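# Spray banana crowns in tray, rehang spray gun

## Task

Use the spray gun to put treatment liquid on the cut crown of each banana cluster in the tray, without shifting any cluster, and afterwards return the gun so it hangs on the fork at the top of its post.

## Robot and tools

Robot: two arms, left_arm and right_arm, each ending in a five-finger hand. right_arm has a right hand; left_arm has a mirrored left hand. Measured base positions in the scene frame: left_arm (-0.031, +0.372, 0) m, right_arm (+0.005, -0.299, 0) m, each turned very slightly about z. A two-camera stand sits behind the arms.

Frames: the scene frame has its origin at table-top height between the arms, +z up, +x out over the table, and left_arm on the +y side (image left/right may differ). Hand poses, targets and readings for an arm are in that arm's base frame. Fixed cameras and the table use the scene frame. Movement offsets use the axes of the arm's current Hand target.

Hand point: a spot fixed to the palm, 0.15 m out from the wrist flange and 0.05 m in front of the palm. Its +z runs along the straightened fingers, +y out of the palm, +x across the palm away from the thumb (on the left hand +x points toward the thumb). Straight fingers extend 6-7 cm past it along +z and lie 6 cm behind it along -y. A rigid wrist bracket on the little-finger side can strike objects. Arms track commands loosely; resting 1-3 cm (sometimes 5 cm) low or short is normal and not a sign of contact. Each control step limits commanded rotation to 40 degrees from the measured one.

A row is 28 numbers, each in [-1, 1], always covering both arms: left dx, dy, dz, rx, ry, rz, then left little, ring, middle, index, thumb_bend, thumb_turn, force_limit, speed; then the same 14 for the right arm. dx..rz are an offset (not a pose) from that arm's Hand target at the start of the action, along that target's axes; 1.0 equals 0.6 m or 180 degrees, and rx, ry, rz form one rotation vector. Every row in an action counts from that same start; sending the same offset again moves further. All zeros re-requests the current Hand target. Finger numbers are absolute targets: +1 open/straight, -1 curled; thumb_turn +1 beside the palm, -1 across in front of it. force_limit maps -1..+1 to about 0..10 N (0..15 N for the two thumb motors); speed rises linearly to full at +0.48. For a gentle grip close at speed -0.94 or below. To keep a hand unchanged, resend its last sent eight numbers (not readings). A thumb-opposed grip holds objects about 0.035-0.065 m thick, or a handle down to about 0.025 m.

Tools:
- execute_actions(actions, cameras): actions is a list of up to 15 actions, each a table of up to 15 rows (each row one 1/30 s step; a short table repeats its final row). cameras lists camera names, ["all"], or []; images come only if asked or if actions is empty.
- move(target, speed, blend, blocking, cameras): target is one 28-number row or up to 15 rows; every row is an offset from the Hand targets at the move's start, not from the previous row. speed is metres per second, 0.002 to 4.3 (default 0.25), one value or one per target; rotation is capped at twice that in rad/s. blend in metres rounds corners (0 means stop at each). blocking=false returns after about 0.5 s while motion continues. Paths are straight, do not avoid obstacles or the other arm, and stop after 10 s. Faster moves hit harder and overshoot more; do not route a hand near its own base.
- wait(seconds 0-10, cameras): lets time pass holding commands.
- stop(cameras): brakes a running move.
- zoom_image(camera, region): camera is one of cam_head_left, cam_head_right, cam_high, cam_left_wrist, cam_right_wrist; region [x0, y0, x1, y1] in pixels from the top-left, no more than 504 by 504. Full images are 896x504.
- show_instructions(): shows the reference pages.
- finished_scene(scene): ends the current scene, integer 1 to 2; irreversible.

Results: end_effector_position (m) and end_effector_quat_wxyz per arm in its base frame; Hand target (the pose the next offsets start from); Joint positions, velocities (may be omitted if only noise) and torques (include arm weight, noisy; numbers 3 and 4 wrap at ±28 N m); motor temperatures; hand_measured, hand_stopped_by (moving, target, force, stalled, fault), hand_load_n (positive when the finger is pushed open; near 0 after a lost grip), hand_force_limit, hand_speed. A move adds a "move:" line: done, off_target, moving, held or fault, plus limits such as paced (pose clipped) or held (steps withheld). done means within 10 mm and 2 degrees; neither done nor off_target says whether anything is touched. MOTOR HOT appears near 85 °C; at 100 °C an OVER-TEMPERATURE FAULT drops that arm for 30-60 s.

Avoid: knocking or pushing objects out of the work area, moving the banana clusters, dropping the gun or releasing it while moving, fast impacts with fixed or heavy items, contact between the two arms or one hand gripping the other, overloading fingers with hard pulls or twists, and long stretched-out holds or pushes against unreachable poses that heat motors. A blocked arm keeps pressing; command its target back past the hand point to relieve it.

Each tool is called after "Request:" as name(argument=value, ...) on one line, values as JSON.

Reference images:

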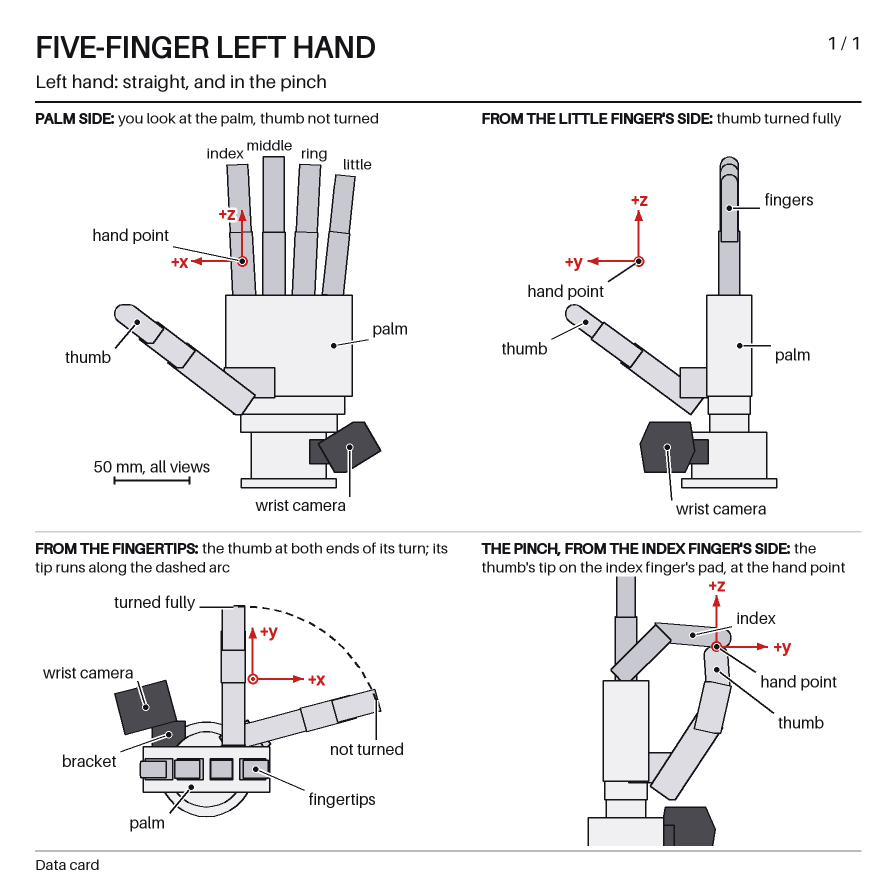

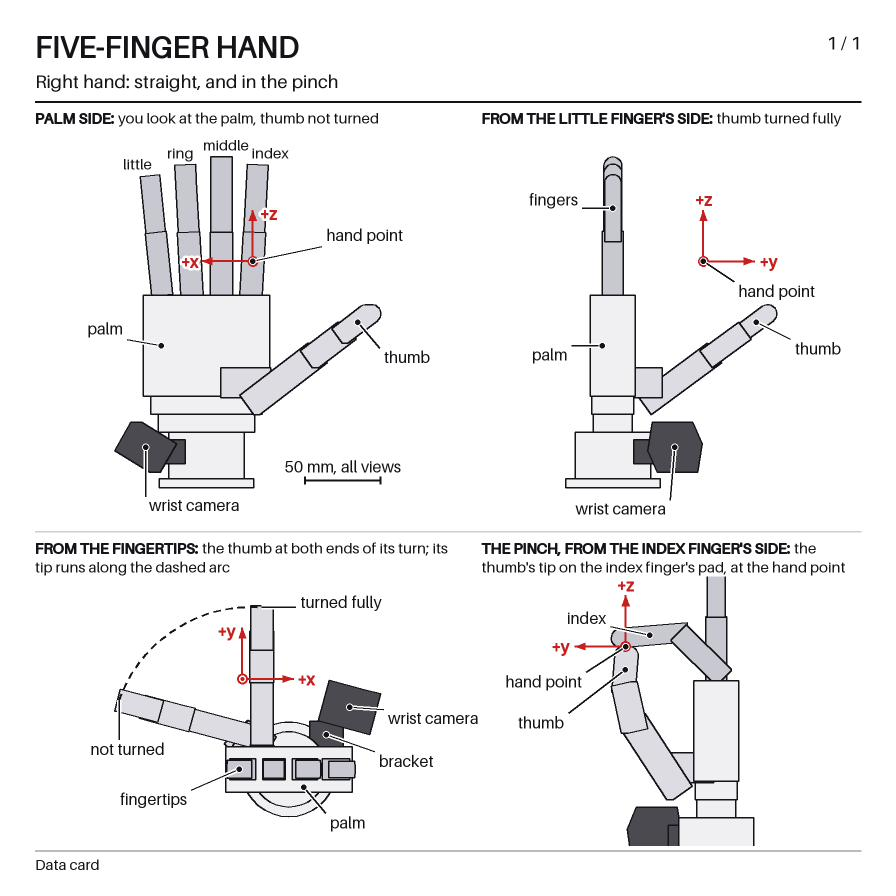

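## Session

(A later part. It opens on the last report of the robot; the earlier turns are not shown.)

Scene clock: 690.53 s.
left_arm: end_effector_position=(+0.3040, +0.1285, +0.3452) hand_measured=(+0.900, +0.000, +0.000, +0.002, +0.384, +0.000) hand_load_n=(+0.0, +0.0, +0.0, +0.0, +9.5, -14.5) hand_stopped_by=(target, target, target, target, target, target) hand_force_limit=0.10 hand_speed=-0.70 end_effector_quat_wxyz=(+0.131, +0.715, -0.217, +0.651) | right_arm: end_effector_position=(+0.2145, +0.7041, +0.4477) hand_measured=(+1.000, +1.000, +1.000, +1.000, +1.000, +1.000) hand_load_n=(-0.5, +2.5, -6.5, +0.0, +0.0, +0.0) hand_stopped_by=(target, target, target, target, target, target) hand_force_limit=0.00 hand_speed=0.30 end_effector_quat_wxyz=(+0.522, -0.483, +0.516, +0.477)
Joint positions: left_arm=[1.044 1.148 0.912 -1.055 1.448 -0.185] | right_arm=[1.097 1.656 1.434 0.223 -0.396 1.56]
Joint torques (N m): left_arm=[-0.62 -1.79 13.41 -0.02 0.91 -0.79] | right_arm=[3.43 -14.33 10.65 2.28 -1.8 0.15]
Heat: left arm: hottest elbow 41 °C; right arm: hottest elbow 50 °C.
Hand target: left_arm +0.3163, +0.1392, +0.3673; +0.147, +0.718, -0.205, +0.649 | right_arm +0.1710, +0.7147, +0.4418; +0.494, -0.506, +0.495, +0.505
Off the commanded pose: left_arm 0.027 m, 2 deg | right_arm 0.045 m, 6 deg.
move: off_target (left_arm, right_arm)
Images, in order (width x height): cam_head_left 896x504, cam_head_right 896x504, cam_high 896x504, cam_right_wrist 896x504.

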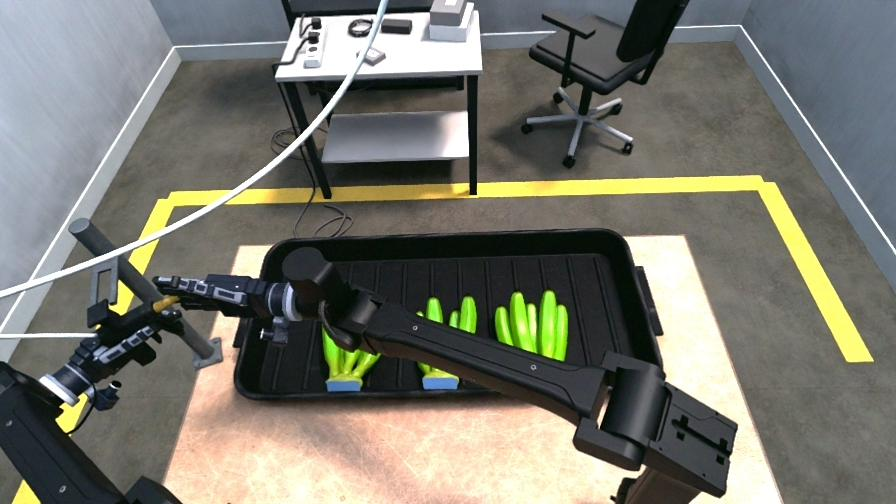

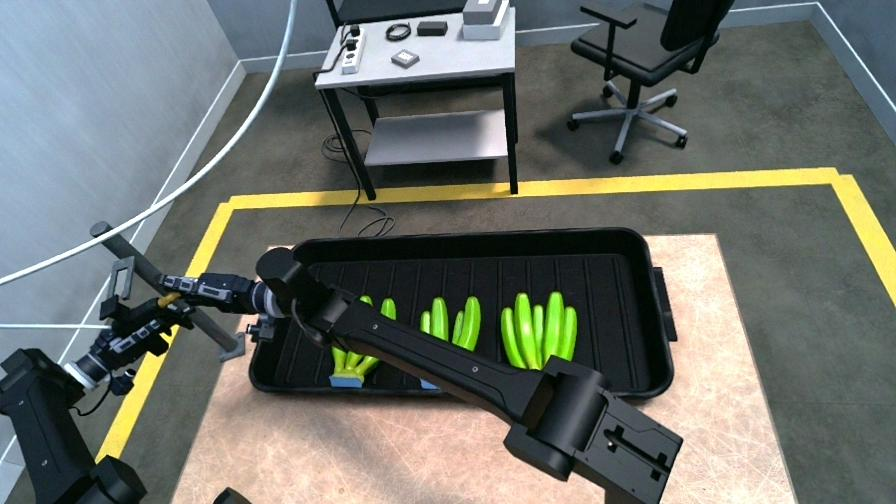

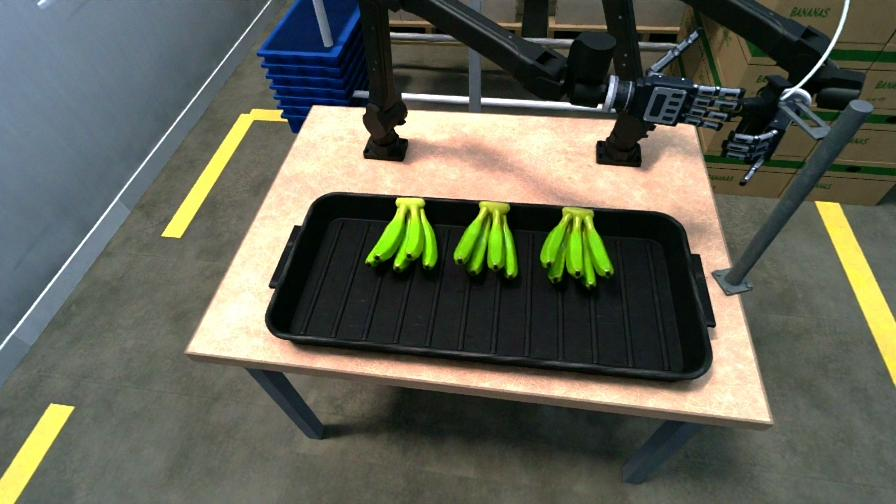

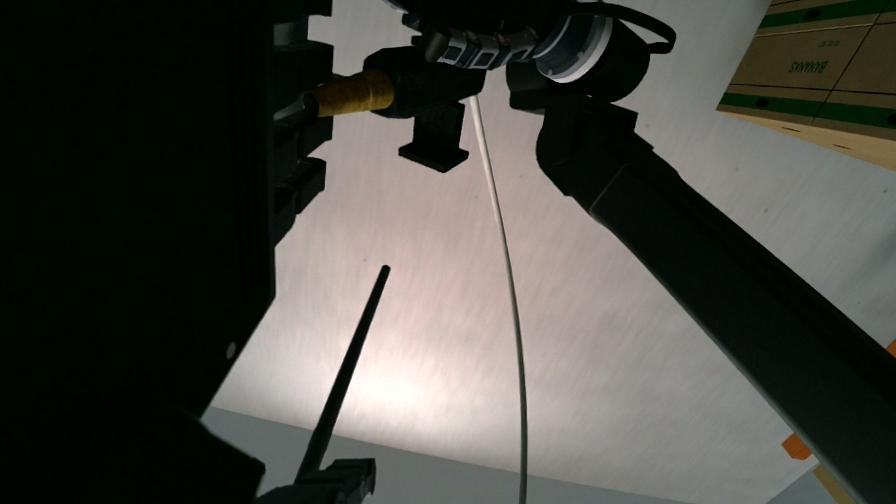

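Request:
move(target=[-0.0097,-0.008,-0.0067,0,0,0,0.9,0.0,0.0,0.0,0.38,0.0,0.1,-0.7,0.02,0,0.0117,0,0,0,1,1,1,1,1,1,0,0.3], speed=0.04, cameras=["cam_high", "cam_head_left", "cam_head_right", "cam_right_wrist"])

Request:
zoom_image(camera="cam_head_left", region=[60, 260, 150, 350])

Request:
zoom_image(camera="cam_high", region=[720, 50, 820, 150])

Request:
zoom_image(camera="cam_head_right", region=[75, 260, 165, 350])

Scene clock: 693.90 s.
left_arm: end_effector_position=(+0.3056, +0.1322, +0.3397) hand_measured=(+0.900, +0.000, +0.000, +0.002, +0.384, +0.000) hand_load_n=(+0.0, +0.0, +0.0, +0.0, +7.5, -14.0) hand_stopped_by=(target, target, target, target, target, target) hand_force_limit=0.10 hand_speed=-0.70 end_effector_quat_wxyz=(+0.136, +0.717, -0.218, +0.648) | right_arm: end_effector_position=(+0.2166, +0.7080, +0.4417) hand_measured=(+1.000, +1.000, +1.000, +1.000, +1.000, +1.000) hand_load_n=(+0.0, +2.5, -5.5, +0.0, +0.0, +0.0) hand_stopped_by=(target, target, target, target, target, target) hand_force_limit=0.00 hand_speed=0.30 end_effector_quat_wxyz=(+0.524, -0.482, +0.513, +0.479)
Joint positions: left_arm=[1.044 1.185 0.931 -1.126 1.446 -0.104] | right_arm=[1.097 1.673 1.434 0.248 -0.397 1.56]
Joint torques (N m): left_arm=[0.44 -2.78 13.14 -0.06 1.17 -0.71] | right_arm=[3.9 -14.04 10.35 2.28 -1.55 0.15]
Heat: left arm: hottest elbow 41 °C; right arm: hottest elbow 50 °C.
Hand target: left_arm +0.3147, +0.1459, +0.3623; +0.147, +0.718, -0.205, +0.649 | right_arm +0.1709, +0.7216, +0.4298; +0.494, -0.505, +0.495, +0.505
Off the commanded pose: left_arm 0.028 m, 2 deg | right_arm 0.049 m, 6 deg.
move: off_target (left_arm, right_arm)
Images, in order (width x height): cam_head_left 896x504, cam_head_right 896x504, cam_high 896x504, cam_right_wrist 896x504.

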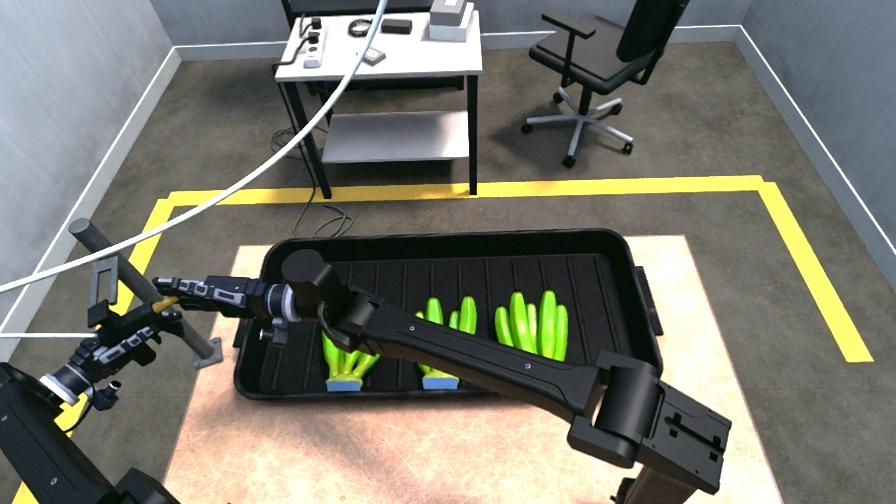

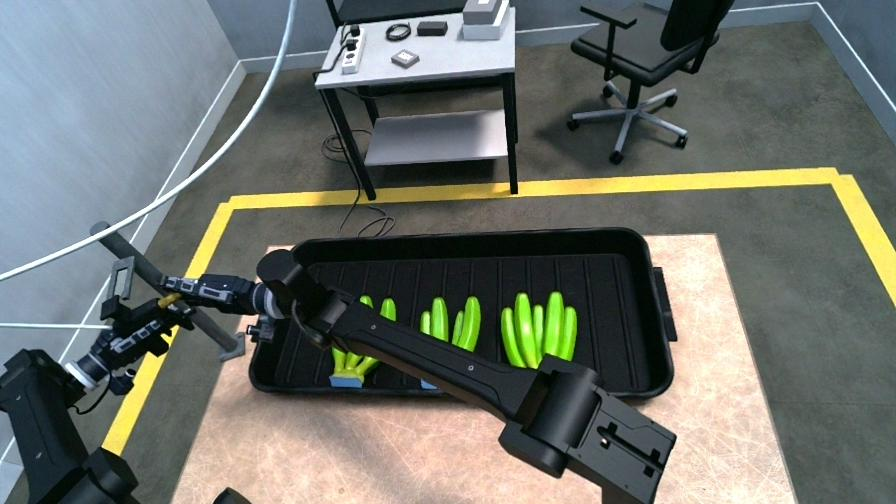

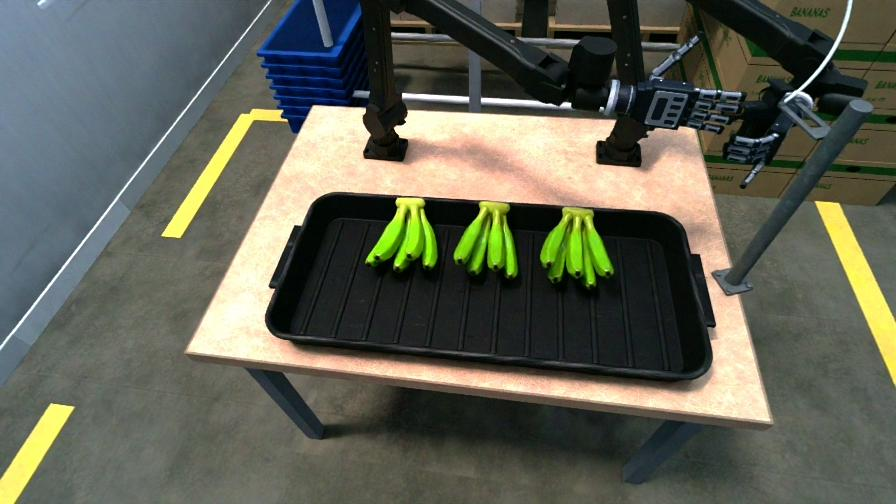

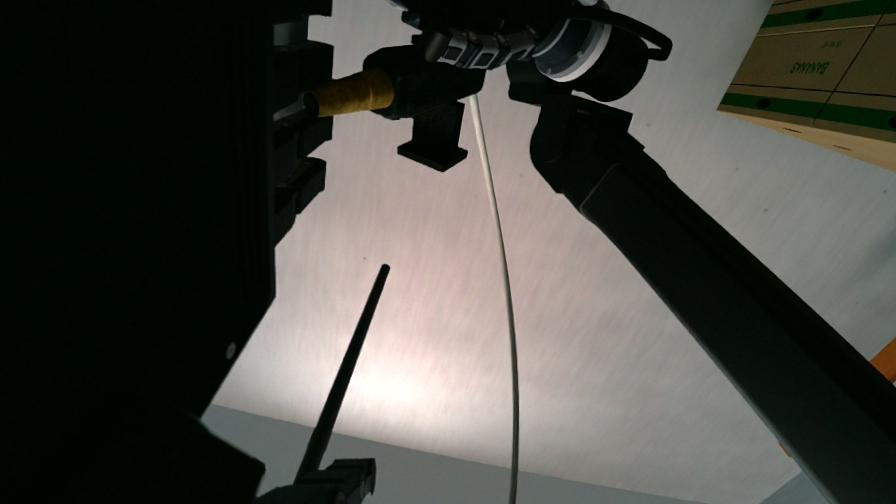

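Scaled by 5.600 from the camera's 896x504 image, which has a finer 1280x720 frame.

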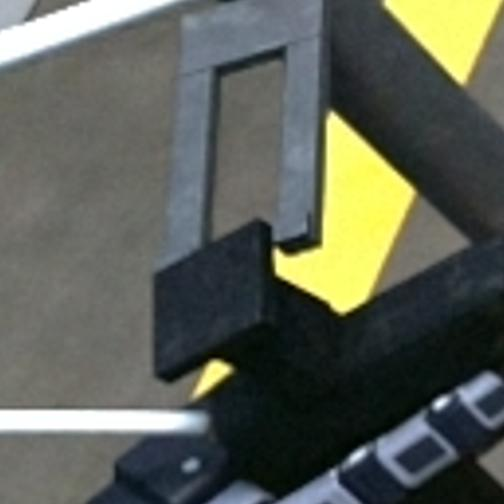

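Scaled by 5.040 from the camera's 896x504 image, which has a finer 1280x720 frame.

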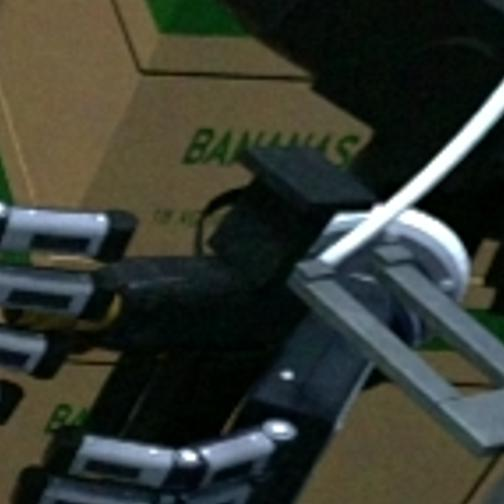

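Scaled by 5.600 from the camera's 896x504 image, which has a finer 1280x720 frame.

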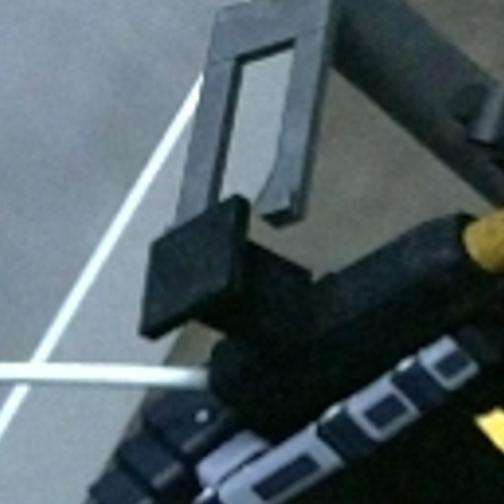

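Request:
move(target=[0.0006,-0.0286,0.0193,0,0,0,0.9,0.0,0.0,0.0,0.38,0.0,0.1,-0.7,0,-0.0167,0.01,0,0,0,1,1,1,1,1,1,0,0.3], speed=0.03, cameras=["cam_high", "cam_head_left", "cam_head_right", "cam_right_wrist"])

Request:
zoom_image(camera="cam_head_left", region=[60, 240, 150, 330])

Request:
zoom_image(camera="cam_high", region=[740, 60, 840, 160])

Request:
zoom_image(camera="cam_head_right", region=[75, 240, 165, 330])

Request:
zoom_image(camera="cam_right_wrist", region=[250, 0, 570, 220])

Scene clock: 695.47 s.
left_arm: end_effector_position=(+0.3158, +0.1388, +0.3334) hand_measured=(+0.900, +0.000, +0.000, +0.002, +0.386, -0.002) hand_load_n=(+0.0, +0.0, +0.0, +0.0, +11.5, -21.0) hand_stopped_by=(target, target, target, target, target, target) hand_force_limit=0.10 hand_speed=-0.70 end_effector_quat_wxyz=(+0.135, +0.716, -0.233, +0.644) | right_arm: end_effector_position=(+0.2234, +0.7105, +0.4328) hand_measured=(+1.000, +1.000, +1.000, +1.000, +1.000, +1.000) hand_load_n=(+0.0, +2.5, -7.5, +0.0, +0.0, +0.0) hand_stopped_by=(target, target, target, target, target, target) hand_force_limit=0.00 hand_speed=0.30 end_effector_quat_wxyz=(+0.524, -0.481, +0.516, +0.476)
Joint positions: left_arm=[1.024 1.231 0.96 -1.119 1.434 -0.075] | right_arm=[1.09 1.689 1.434 0.259 -0.398 1.56]
Joint torques (N m): left_arm=[-0.44 -2.2 14.42 0.51 1.35 -1.18] | right_arm=[3.6 -13.74 12.82 1.62 -1.9 0.15]
Heat: left arm: hottest elbow 41 °C; right arm: hottest elbow 50 °C.
Hand target: left_arm +0.3331, +0.1554, +0.3622; +0.147, +0.718, -0.205, +0.649 | right_arm +0.1806, +0.7278, +0.4300; +0.494, -0.505, +0.495, +0.505
Off the commanded pose: left_arm 0.038 m, 4 deg | right_arm 0.046 m, 6 deg.
move: off_target (left_arm, right_arm)
Images, in order (width x height): cam_head_left 896x504, cam_head_right 896x504, cam_high 896x504, cam_right_wrist 896x504.

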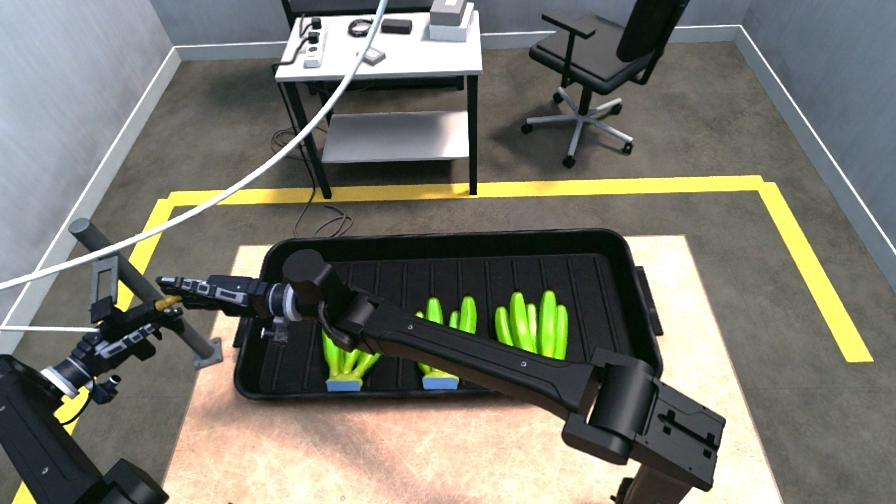

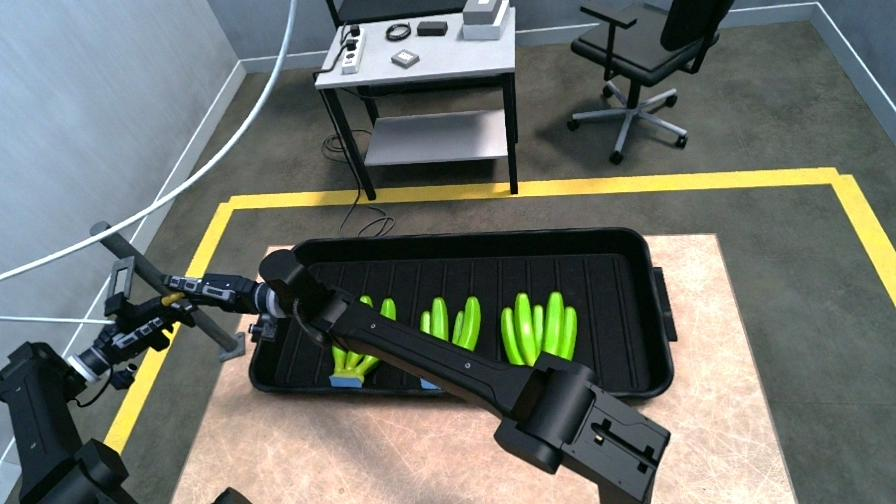

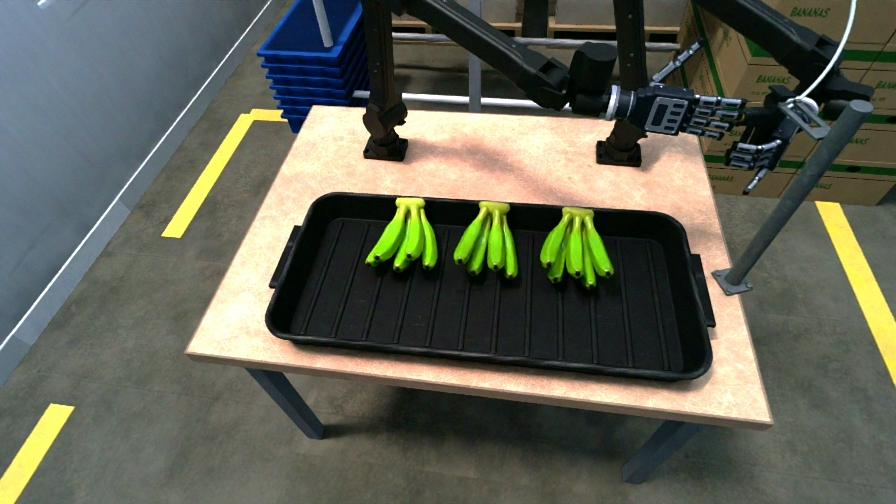

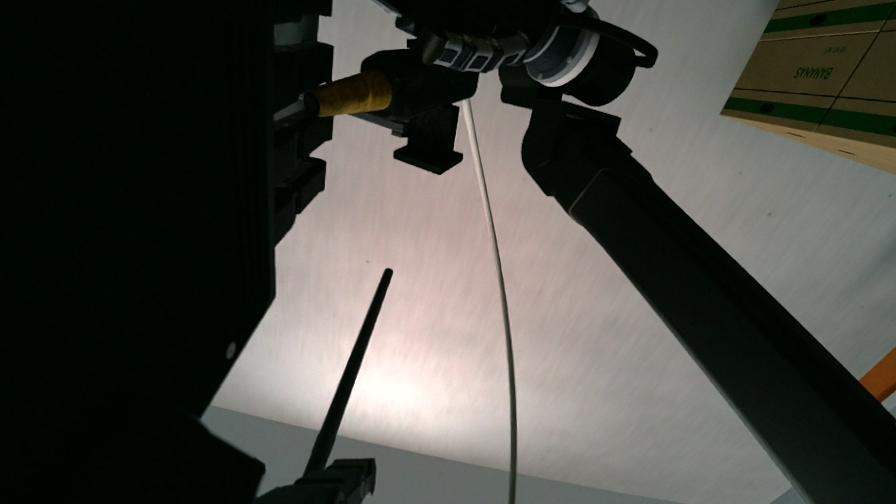

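Scaled by 5.600 from the camera's 896x504 image, which has a finer 1280x720 frame.

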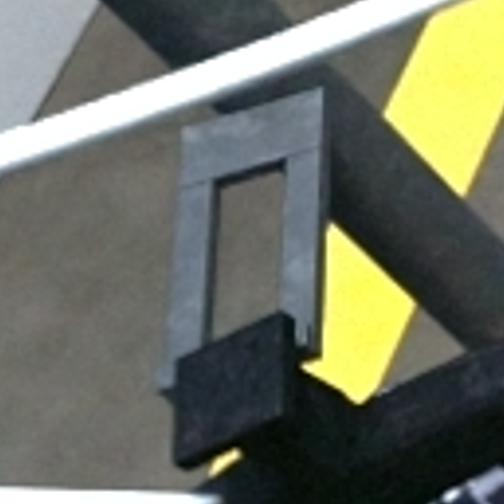

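Scaled by 5.040 from the camera's 896x504 image, which has a finer 1280x720 frame.

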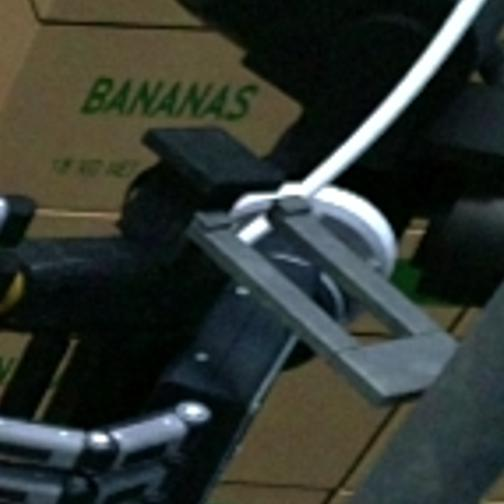

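Scaled by 5.600 from the camera's 896x504 image, which has a finer 1280x720 frame.

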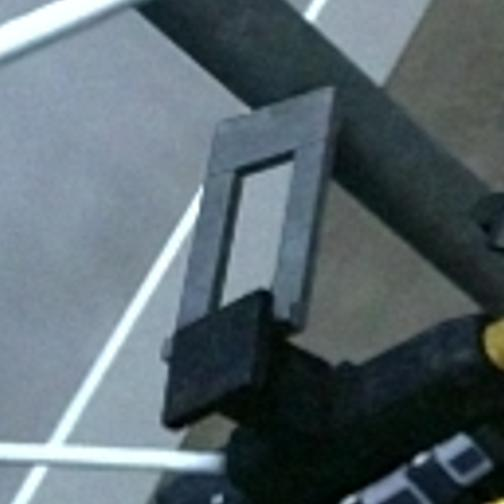

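Scaled by 1.575 from the camera's 896x504 image, which has a finer 1280x720 frame.

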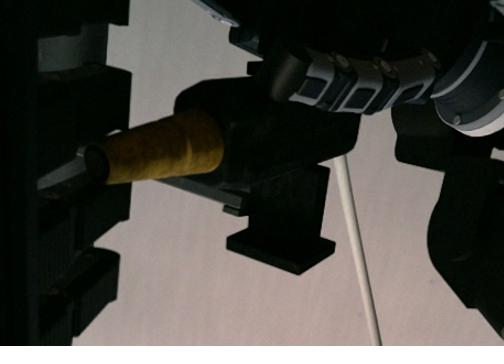

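Request:
move(target=[0.0198,-0.0011,-0.0023,0,0,0,0.9,0.0,0.0,0.0,0.38,0.0,0.1,-0.7,-0.0133,0,0,0,0,0,1,1,1,1,1,1,0,0.3], speed=0.03, cameras=["cam_high", "cam_head_left", "cam_head_right", "cam_right_wrist"])

Request:
zoom_image(camera="cam_head_left", region=[60, 240, 150, 330])

Request:
zoom_image(camera="cam_high", region=[740, 60, 840, 160])

Request:
zoom_image(camera="cam_head_right", region=[75, 240, 165, 330])

Request:
zoom_image(camera="cam_right_wrist", region=[350, 70, 510, 180])

Scene clock: 697.20 s.
left_arm: end_effector_position=(+0.3171, +0.1408, +0.3405) hand_measured=(+0.900, +0.000, +0.000, +0.002, +0.386, -0.002) hand_load_n=(+0.0, +0.0, +0.0, +0.0, +12.0, -21.0) hand_stopped_by=(target, target, target, target, target, target) hand_force_limit=0.10 hand_speed=-0.70 end_effector_quat_wxyz=(+0.128, +0.714, -0.241, +0.645) | right_arm: end_effector_position=(+0.2236, +0.7110, +0.4392) hand_measured=(+1.000, +1.000, +1.000, +1.000, +1.000, +1.000) hand_load_n=(+0.0, +3.0, -9.5, +0.0, +0.0, +0.0) hand_stopped_by=(target, target, target, target, target, target) hand_force_limit=0.00 hand_speed=0.30 end_effector_quat_wxyz=(+0.527, -0.480, +0.512, +0.478)
Joint positions: left_arm=[1.024 1.232 0.986 -1.142 1.432 -0.054] | right_arm=[1.09 1.69 1.445 0.259 -0.4 1.56]
Joint torques (N m): left_arm=[-0.38 -2.96 14.65 -0.14 1.48 -1.25] | right_arm=[3.6 -14.15 13.2 0.85 -1.81 0.15]
Heat: left arm: hottest elbow 41 °C; right arm: hottest elbow 50 °C.
Hand target: left_arm +0.3331, +0.1553, +0.3742; +0.147, +0.718, -0.205, +0.649 | right_arm +0.1807, +0.7279, +0.4379; +0.494, -0.506, +0.495, +0.505
Off the commanded pose: left_arm 0.040 m, 5 deg | right_arm 0.046 m, 6 deg.
move: off_target (left_arm, right_arm)
Images, in order (width x height): cam_head_left 896x504, cam_head_right 896x504, cam_high 896x504, cam_right_wrist 896x504.

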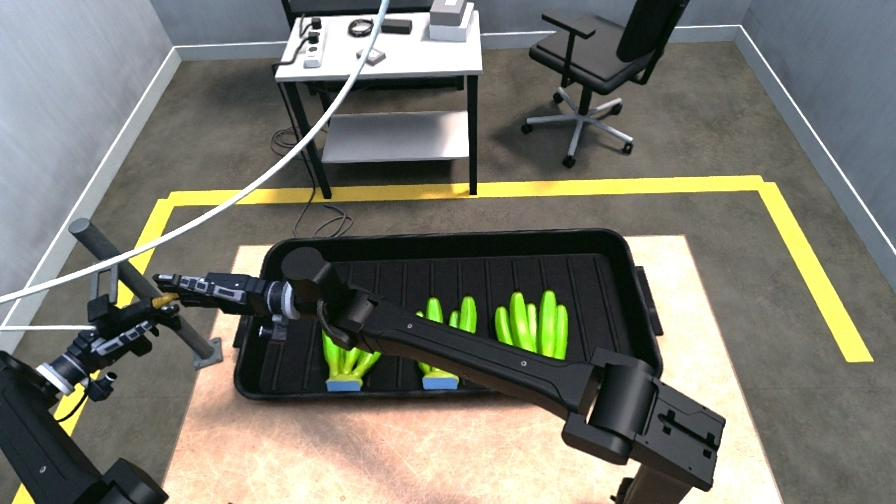

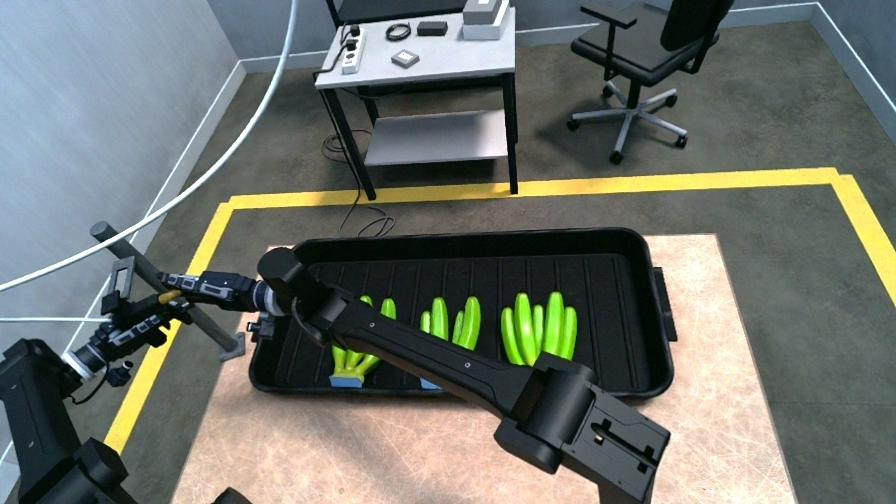

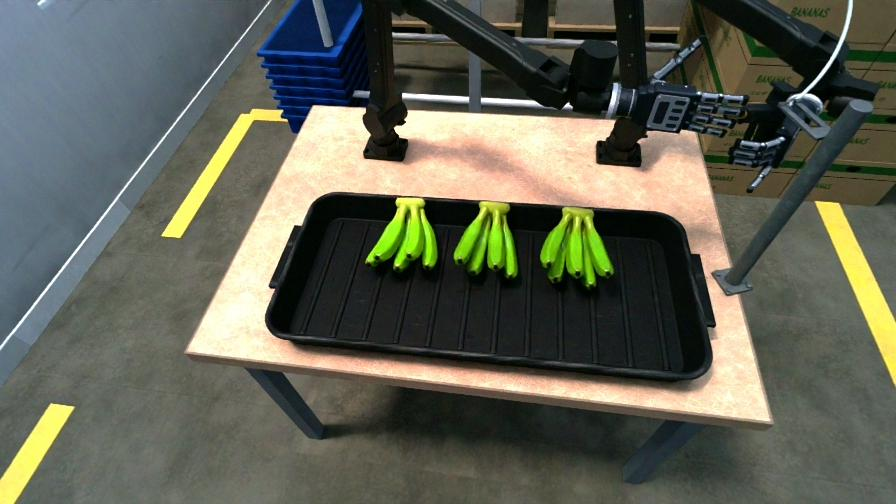

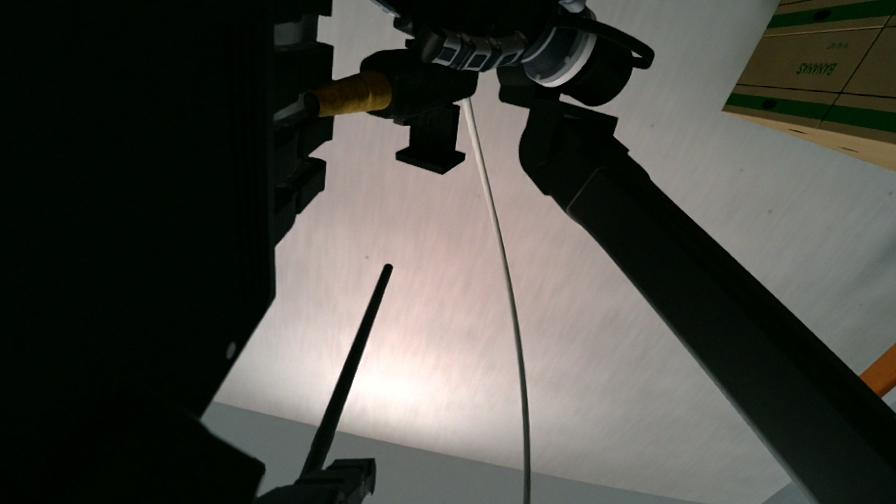

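Scaled by 5.600 from the camera's 896x504 image, which has a finer 1280x720 frame.

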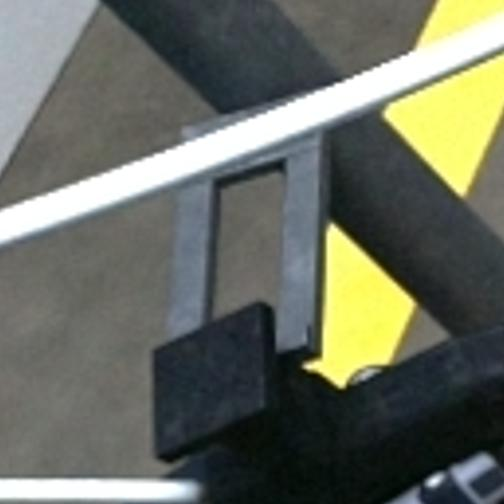

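Scaled by 5.040 from the camera's 896x504 image, which has a finer 1280x720 frame.

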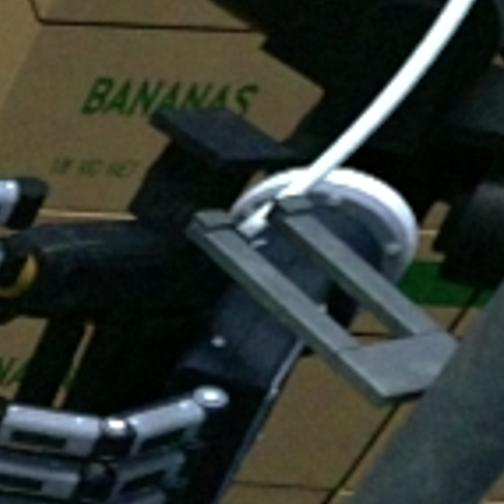

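Scaled by 5.600 from the camera's 896x504 image, which has a finer 1280x720 frame.

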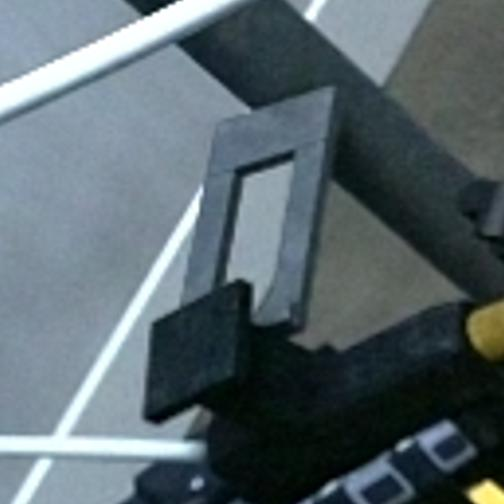

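Scaled by 3.150 from the camera's 896x504 image, which has a finer 1280x720 frame.

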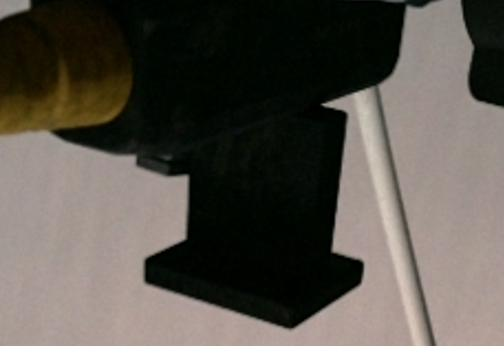

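Request:
zoom_image(camera="cam_head_left", region=[85, 285, 135, 335])

Request:
zoom_image(camera="cam_head_right", region=[95, 280, 145, 330])

Request:
zoom_image(camera="cam_right_wrist", region=[380, 90, 480, 190])

Scaled by 10.080 from the camera's 896x504 image, which has a finer 1280x720 frame.

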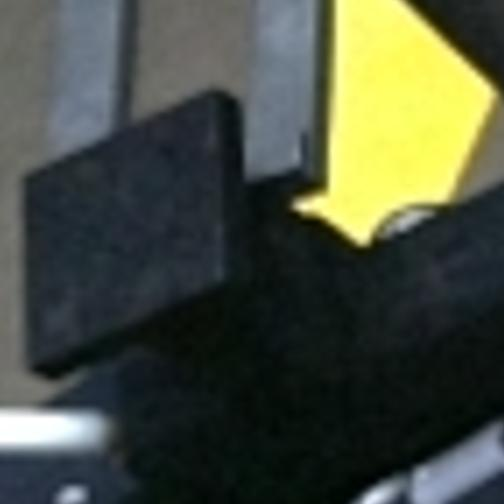

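Scaled by 10.080 from the camera's 896x504 image, which has a finer 1280x720 frame.

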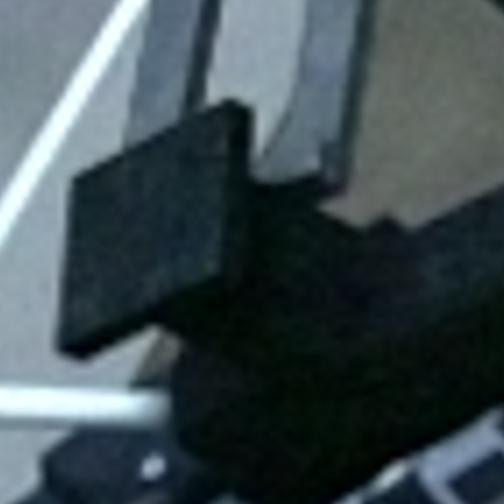

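Scaled by 5.040 from the camera's 896x504 image, which has a finer 1280x720 frame.

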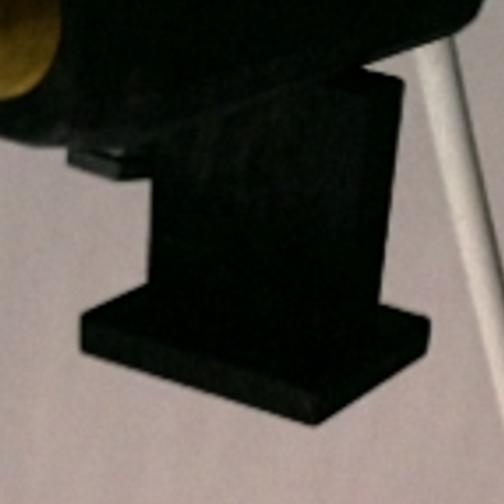

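Request:
move(target=[[-0.001,0.0134,-0.0149,0,0,0,0.9,0.0,0.0,0.0,0.38,0.0,0.1,-0.7,0,0.01,0,0,0,0,1,1,1,1,1,1,0,0.3],[-0.0035,-0.0027,-0.0292,0,0,0,0.9,0.0,0.0,0.0,0.38,0.0,0.1,-0.7,0,0.0133,0.0167,0,0,0,1,1,1,1,1,1,0,0.3]], speed=0.03, blend=0.003, cameras=["cam_high", "cam_head_left", "cam_head_right", "cam_right_wrist"])

Request:
zoom_image(camera="cam_head_left", region=[70, 270, 140, 340])

Request:
zoom_image(camera="cam_high", region=[740, 60, 840, 160])

Request:
zoom_image(camera="cam_head_right", region=[80, 270, 150, 340])

Request:
zoom_image(camera="cam_right_wrist", region=[350, 70, 510, 180])

Scene clock: 700.53 s.
left_arm: end_effector_position=(+0.3100, +0.1448, +0.3453) hand_measured=(+0.900, +0.000, +0.000, +0.002, +0.386, -0.002) hand_load_n=(+0.0, +0.0, +0.0, +0.0, +9.0, -19.0) hand_stopped_by=(target, target, target, target, target, target) hand_force_limit=0.10 hand_speed=-0.70 end_effector_quat_wxyz=(+0.130, +0.717, -0.235, +0.643) | right_arm: end_effector_position=(+0.2206, +0.7148, +0.4416) hand_measured=(+1.000, +1.000, +1.000, +1.000, +1.000, +1.000) hand_load_n=(-0.5, +1.0, +0.0, +0.0, +0.0, +0.0) hand_stopped_by=(target, target, target, target, target, target) hand_force_limit=0.00 hand_speed=0.30 end_effector_quat_wxyz=(+0.527, -0.481, +0.509, +0.480)
Joint positions: left_arm=[1.048 1.254 1.02 -1.3 1.431 0.08] | right_arm=[1.095 1.696 1.457 0.259 -0.401 1.56]
Joint torques (N m): left_arm=[1.55 -3.14 13.5 -0.5 1.84 -0.94] | right_arm=[4.72 -13.92 13.44 0.69 -1.09 0.15]
Heat: left arm: hottest elbow 42 °C; right arm: hottest elbow 50 °C.
Hand target: left_arm +0.3185, +0.1653, +0.3742; +0.147, +0.718, -0.205, +0.649 | right_arm +0.1725, +0.7377, +0.4380; +0.494, -0.505, +0.495, +0.505
Off the commanded pose: left_arm 0.036 m, 4 deg | right_arm 0.054 m, 6 deg.
move: off_target (left_arm, right_arm)
Images, in order (width x height): cam_head_left 896x504, cam_head_right 896x504, cam_high 896x504, cam_right_wrist 896x504.

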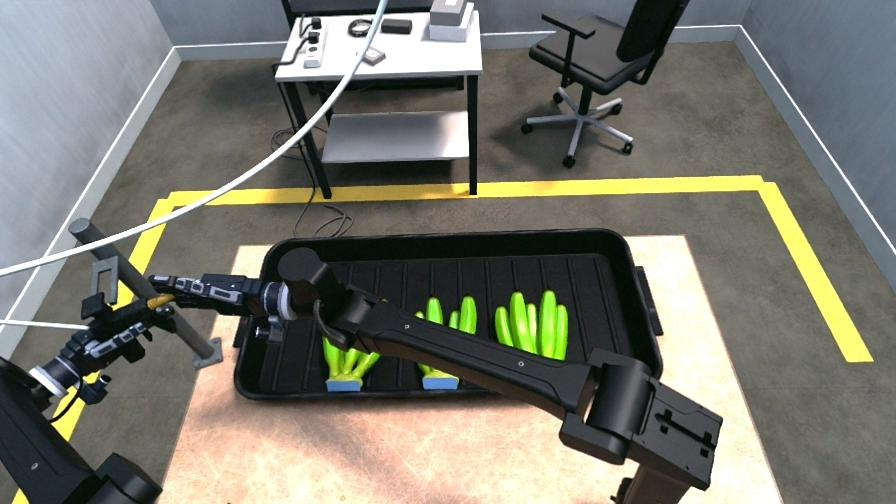

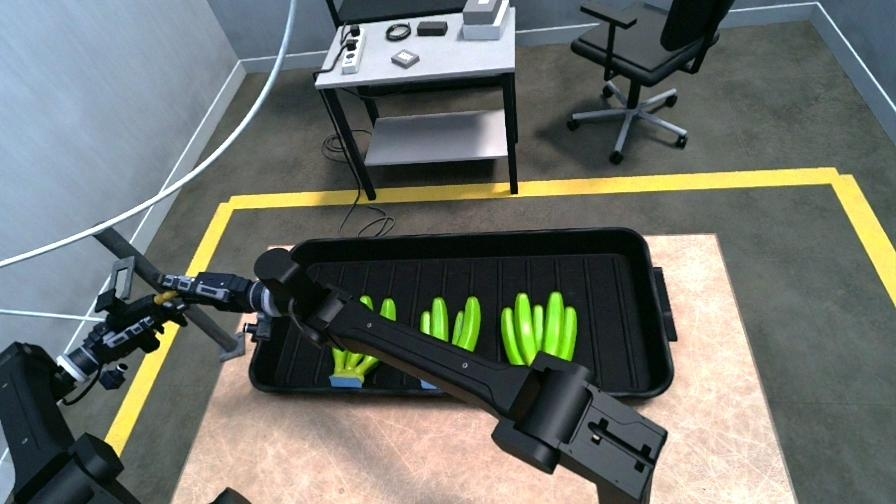

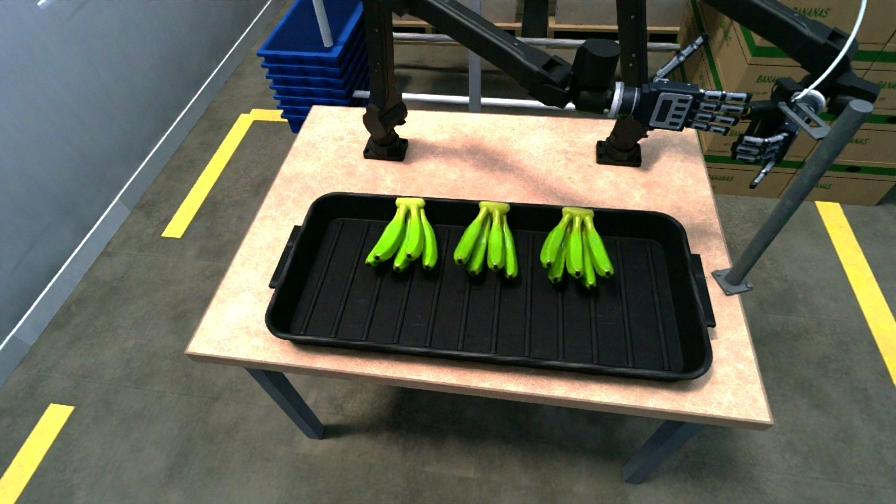

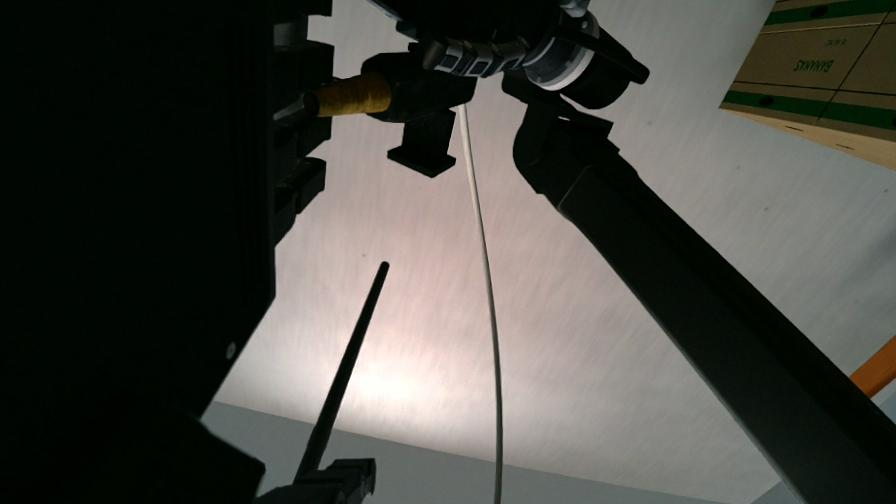

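Scaled by 7.200 from the camera's 896x504 image, which has a finer 1280x720 frame.

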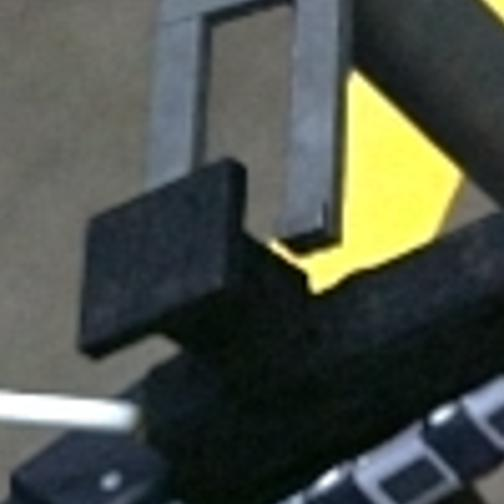

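Scaled by 5.040 from the camera's 896x504 image, which has a finer 1280x720 frame.

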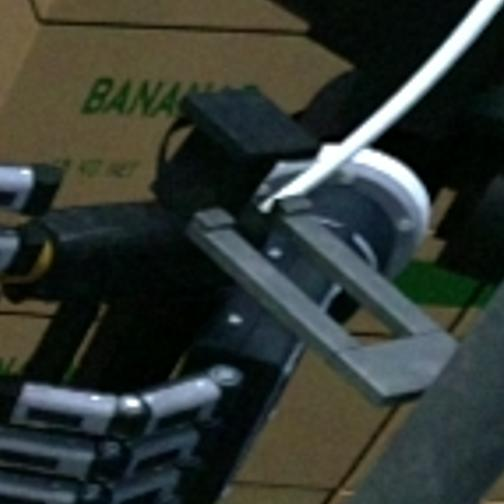

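Scaled by 7.200 from the camera's 896x504 image, which has a finer 1280x720 frame.

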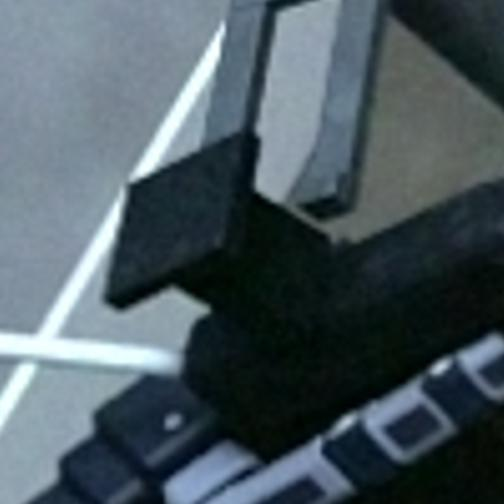

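Scaled by 3.150 from the camera's 896x504 image, which has a finer 1280x720 frame.

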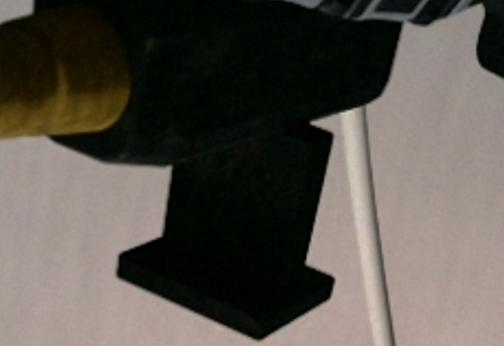

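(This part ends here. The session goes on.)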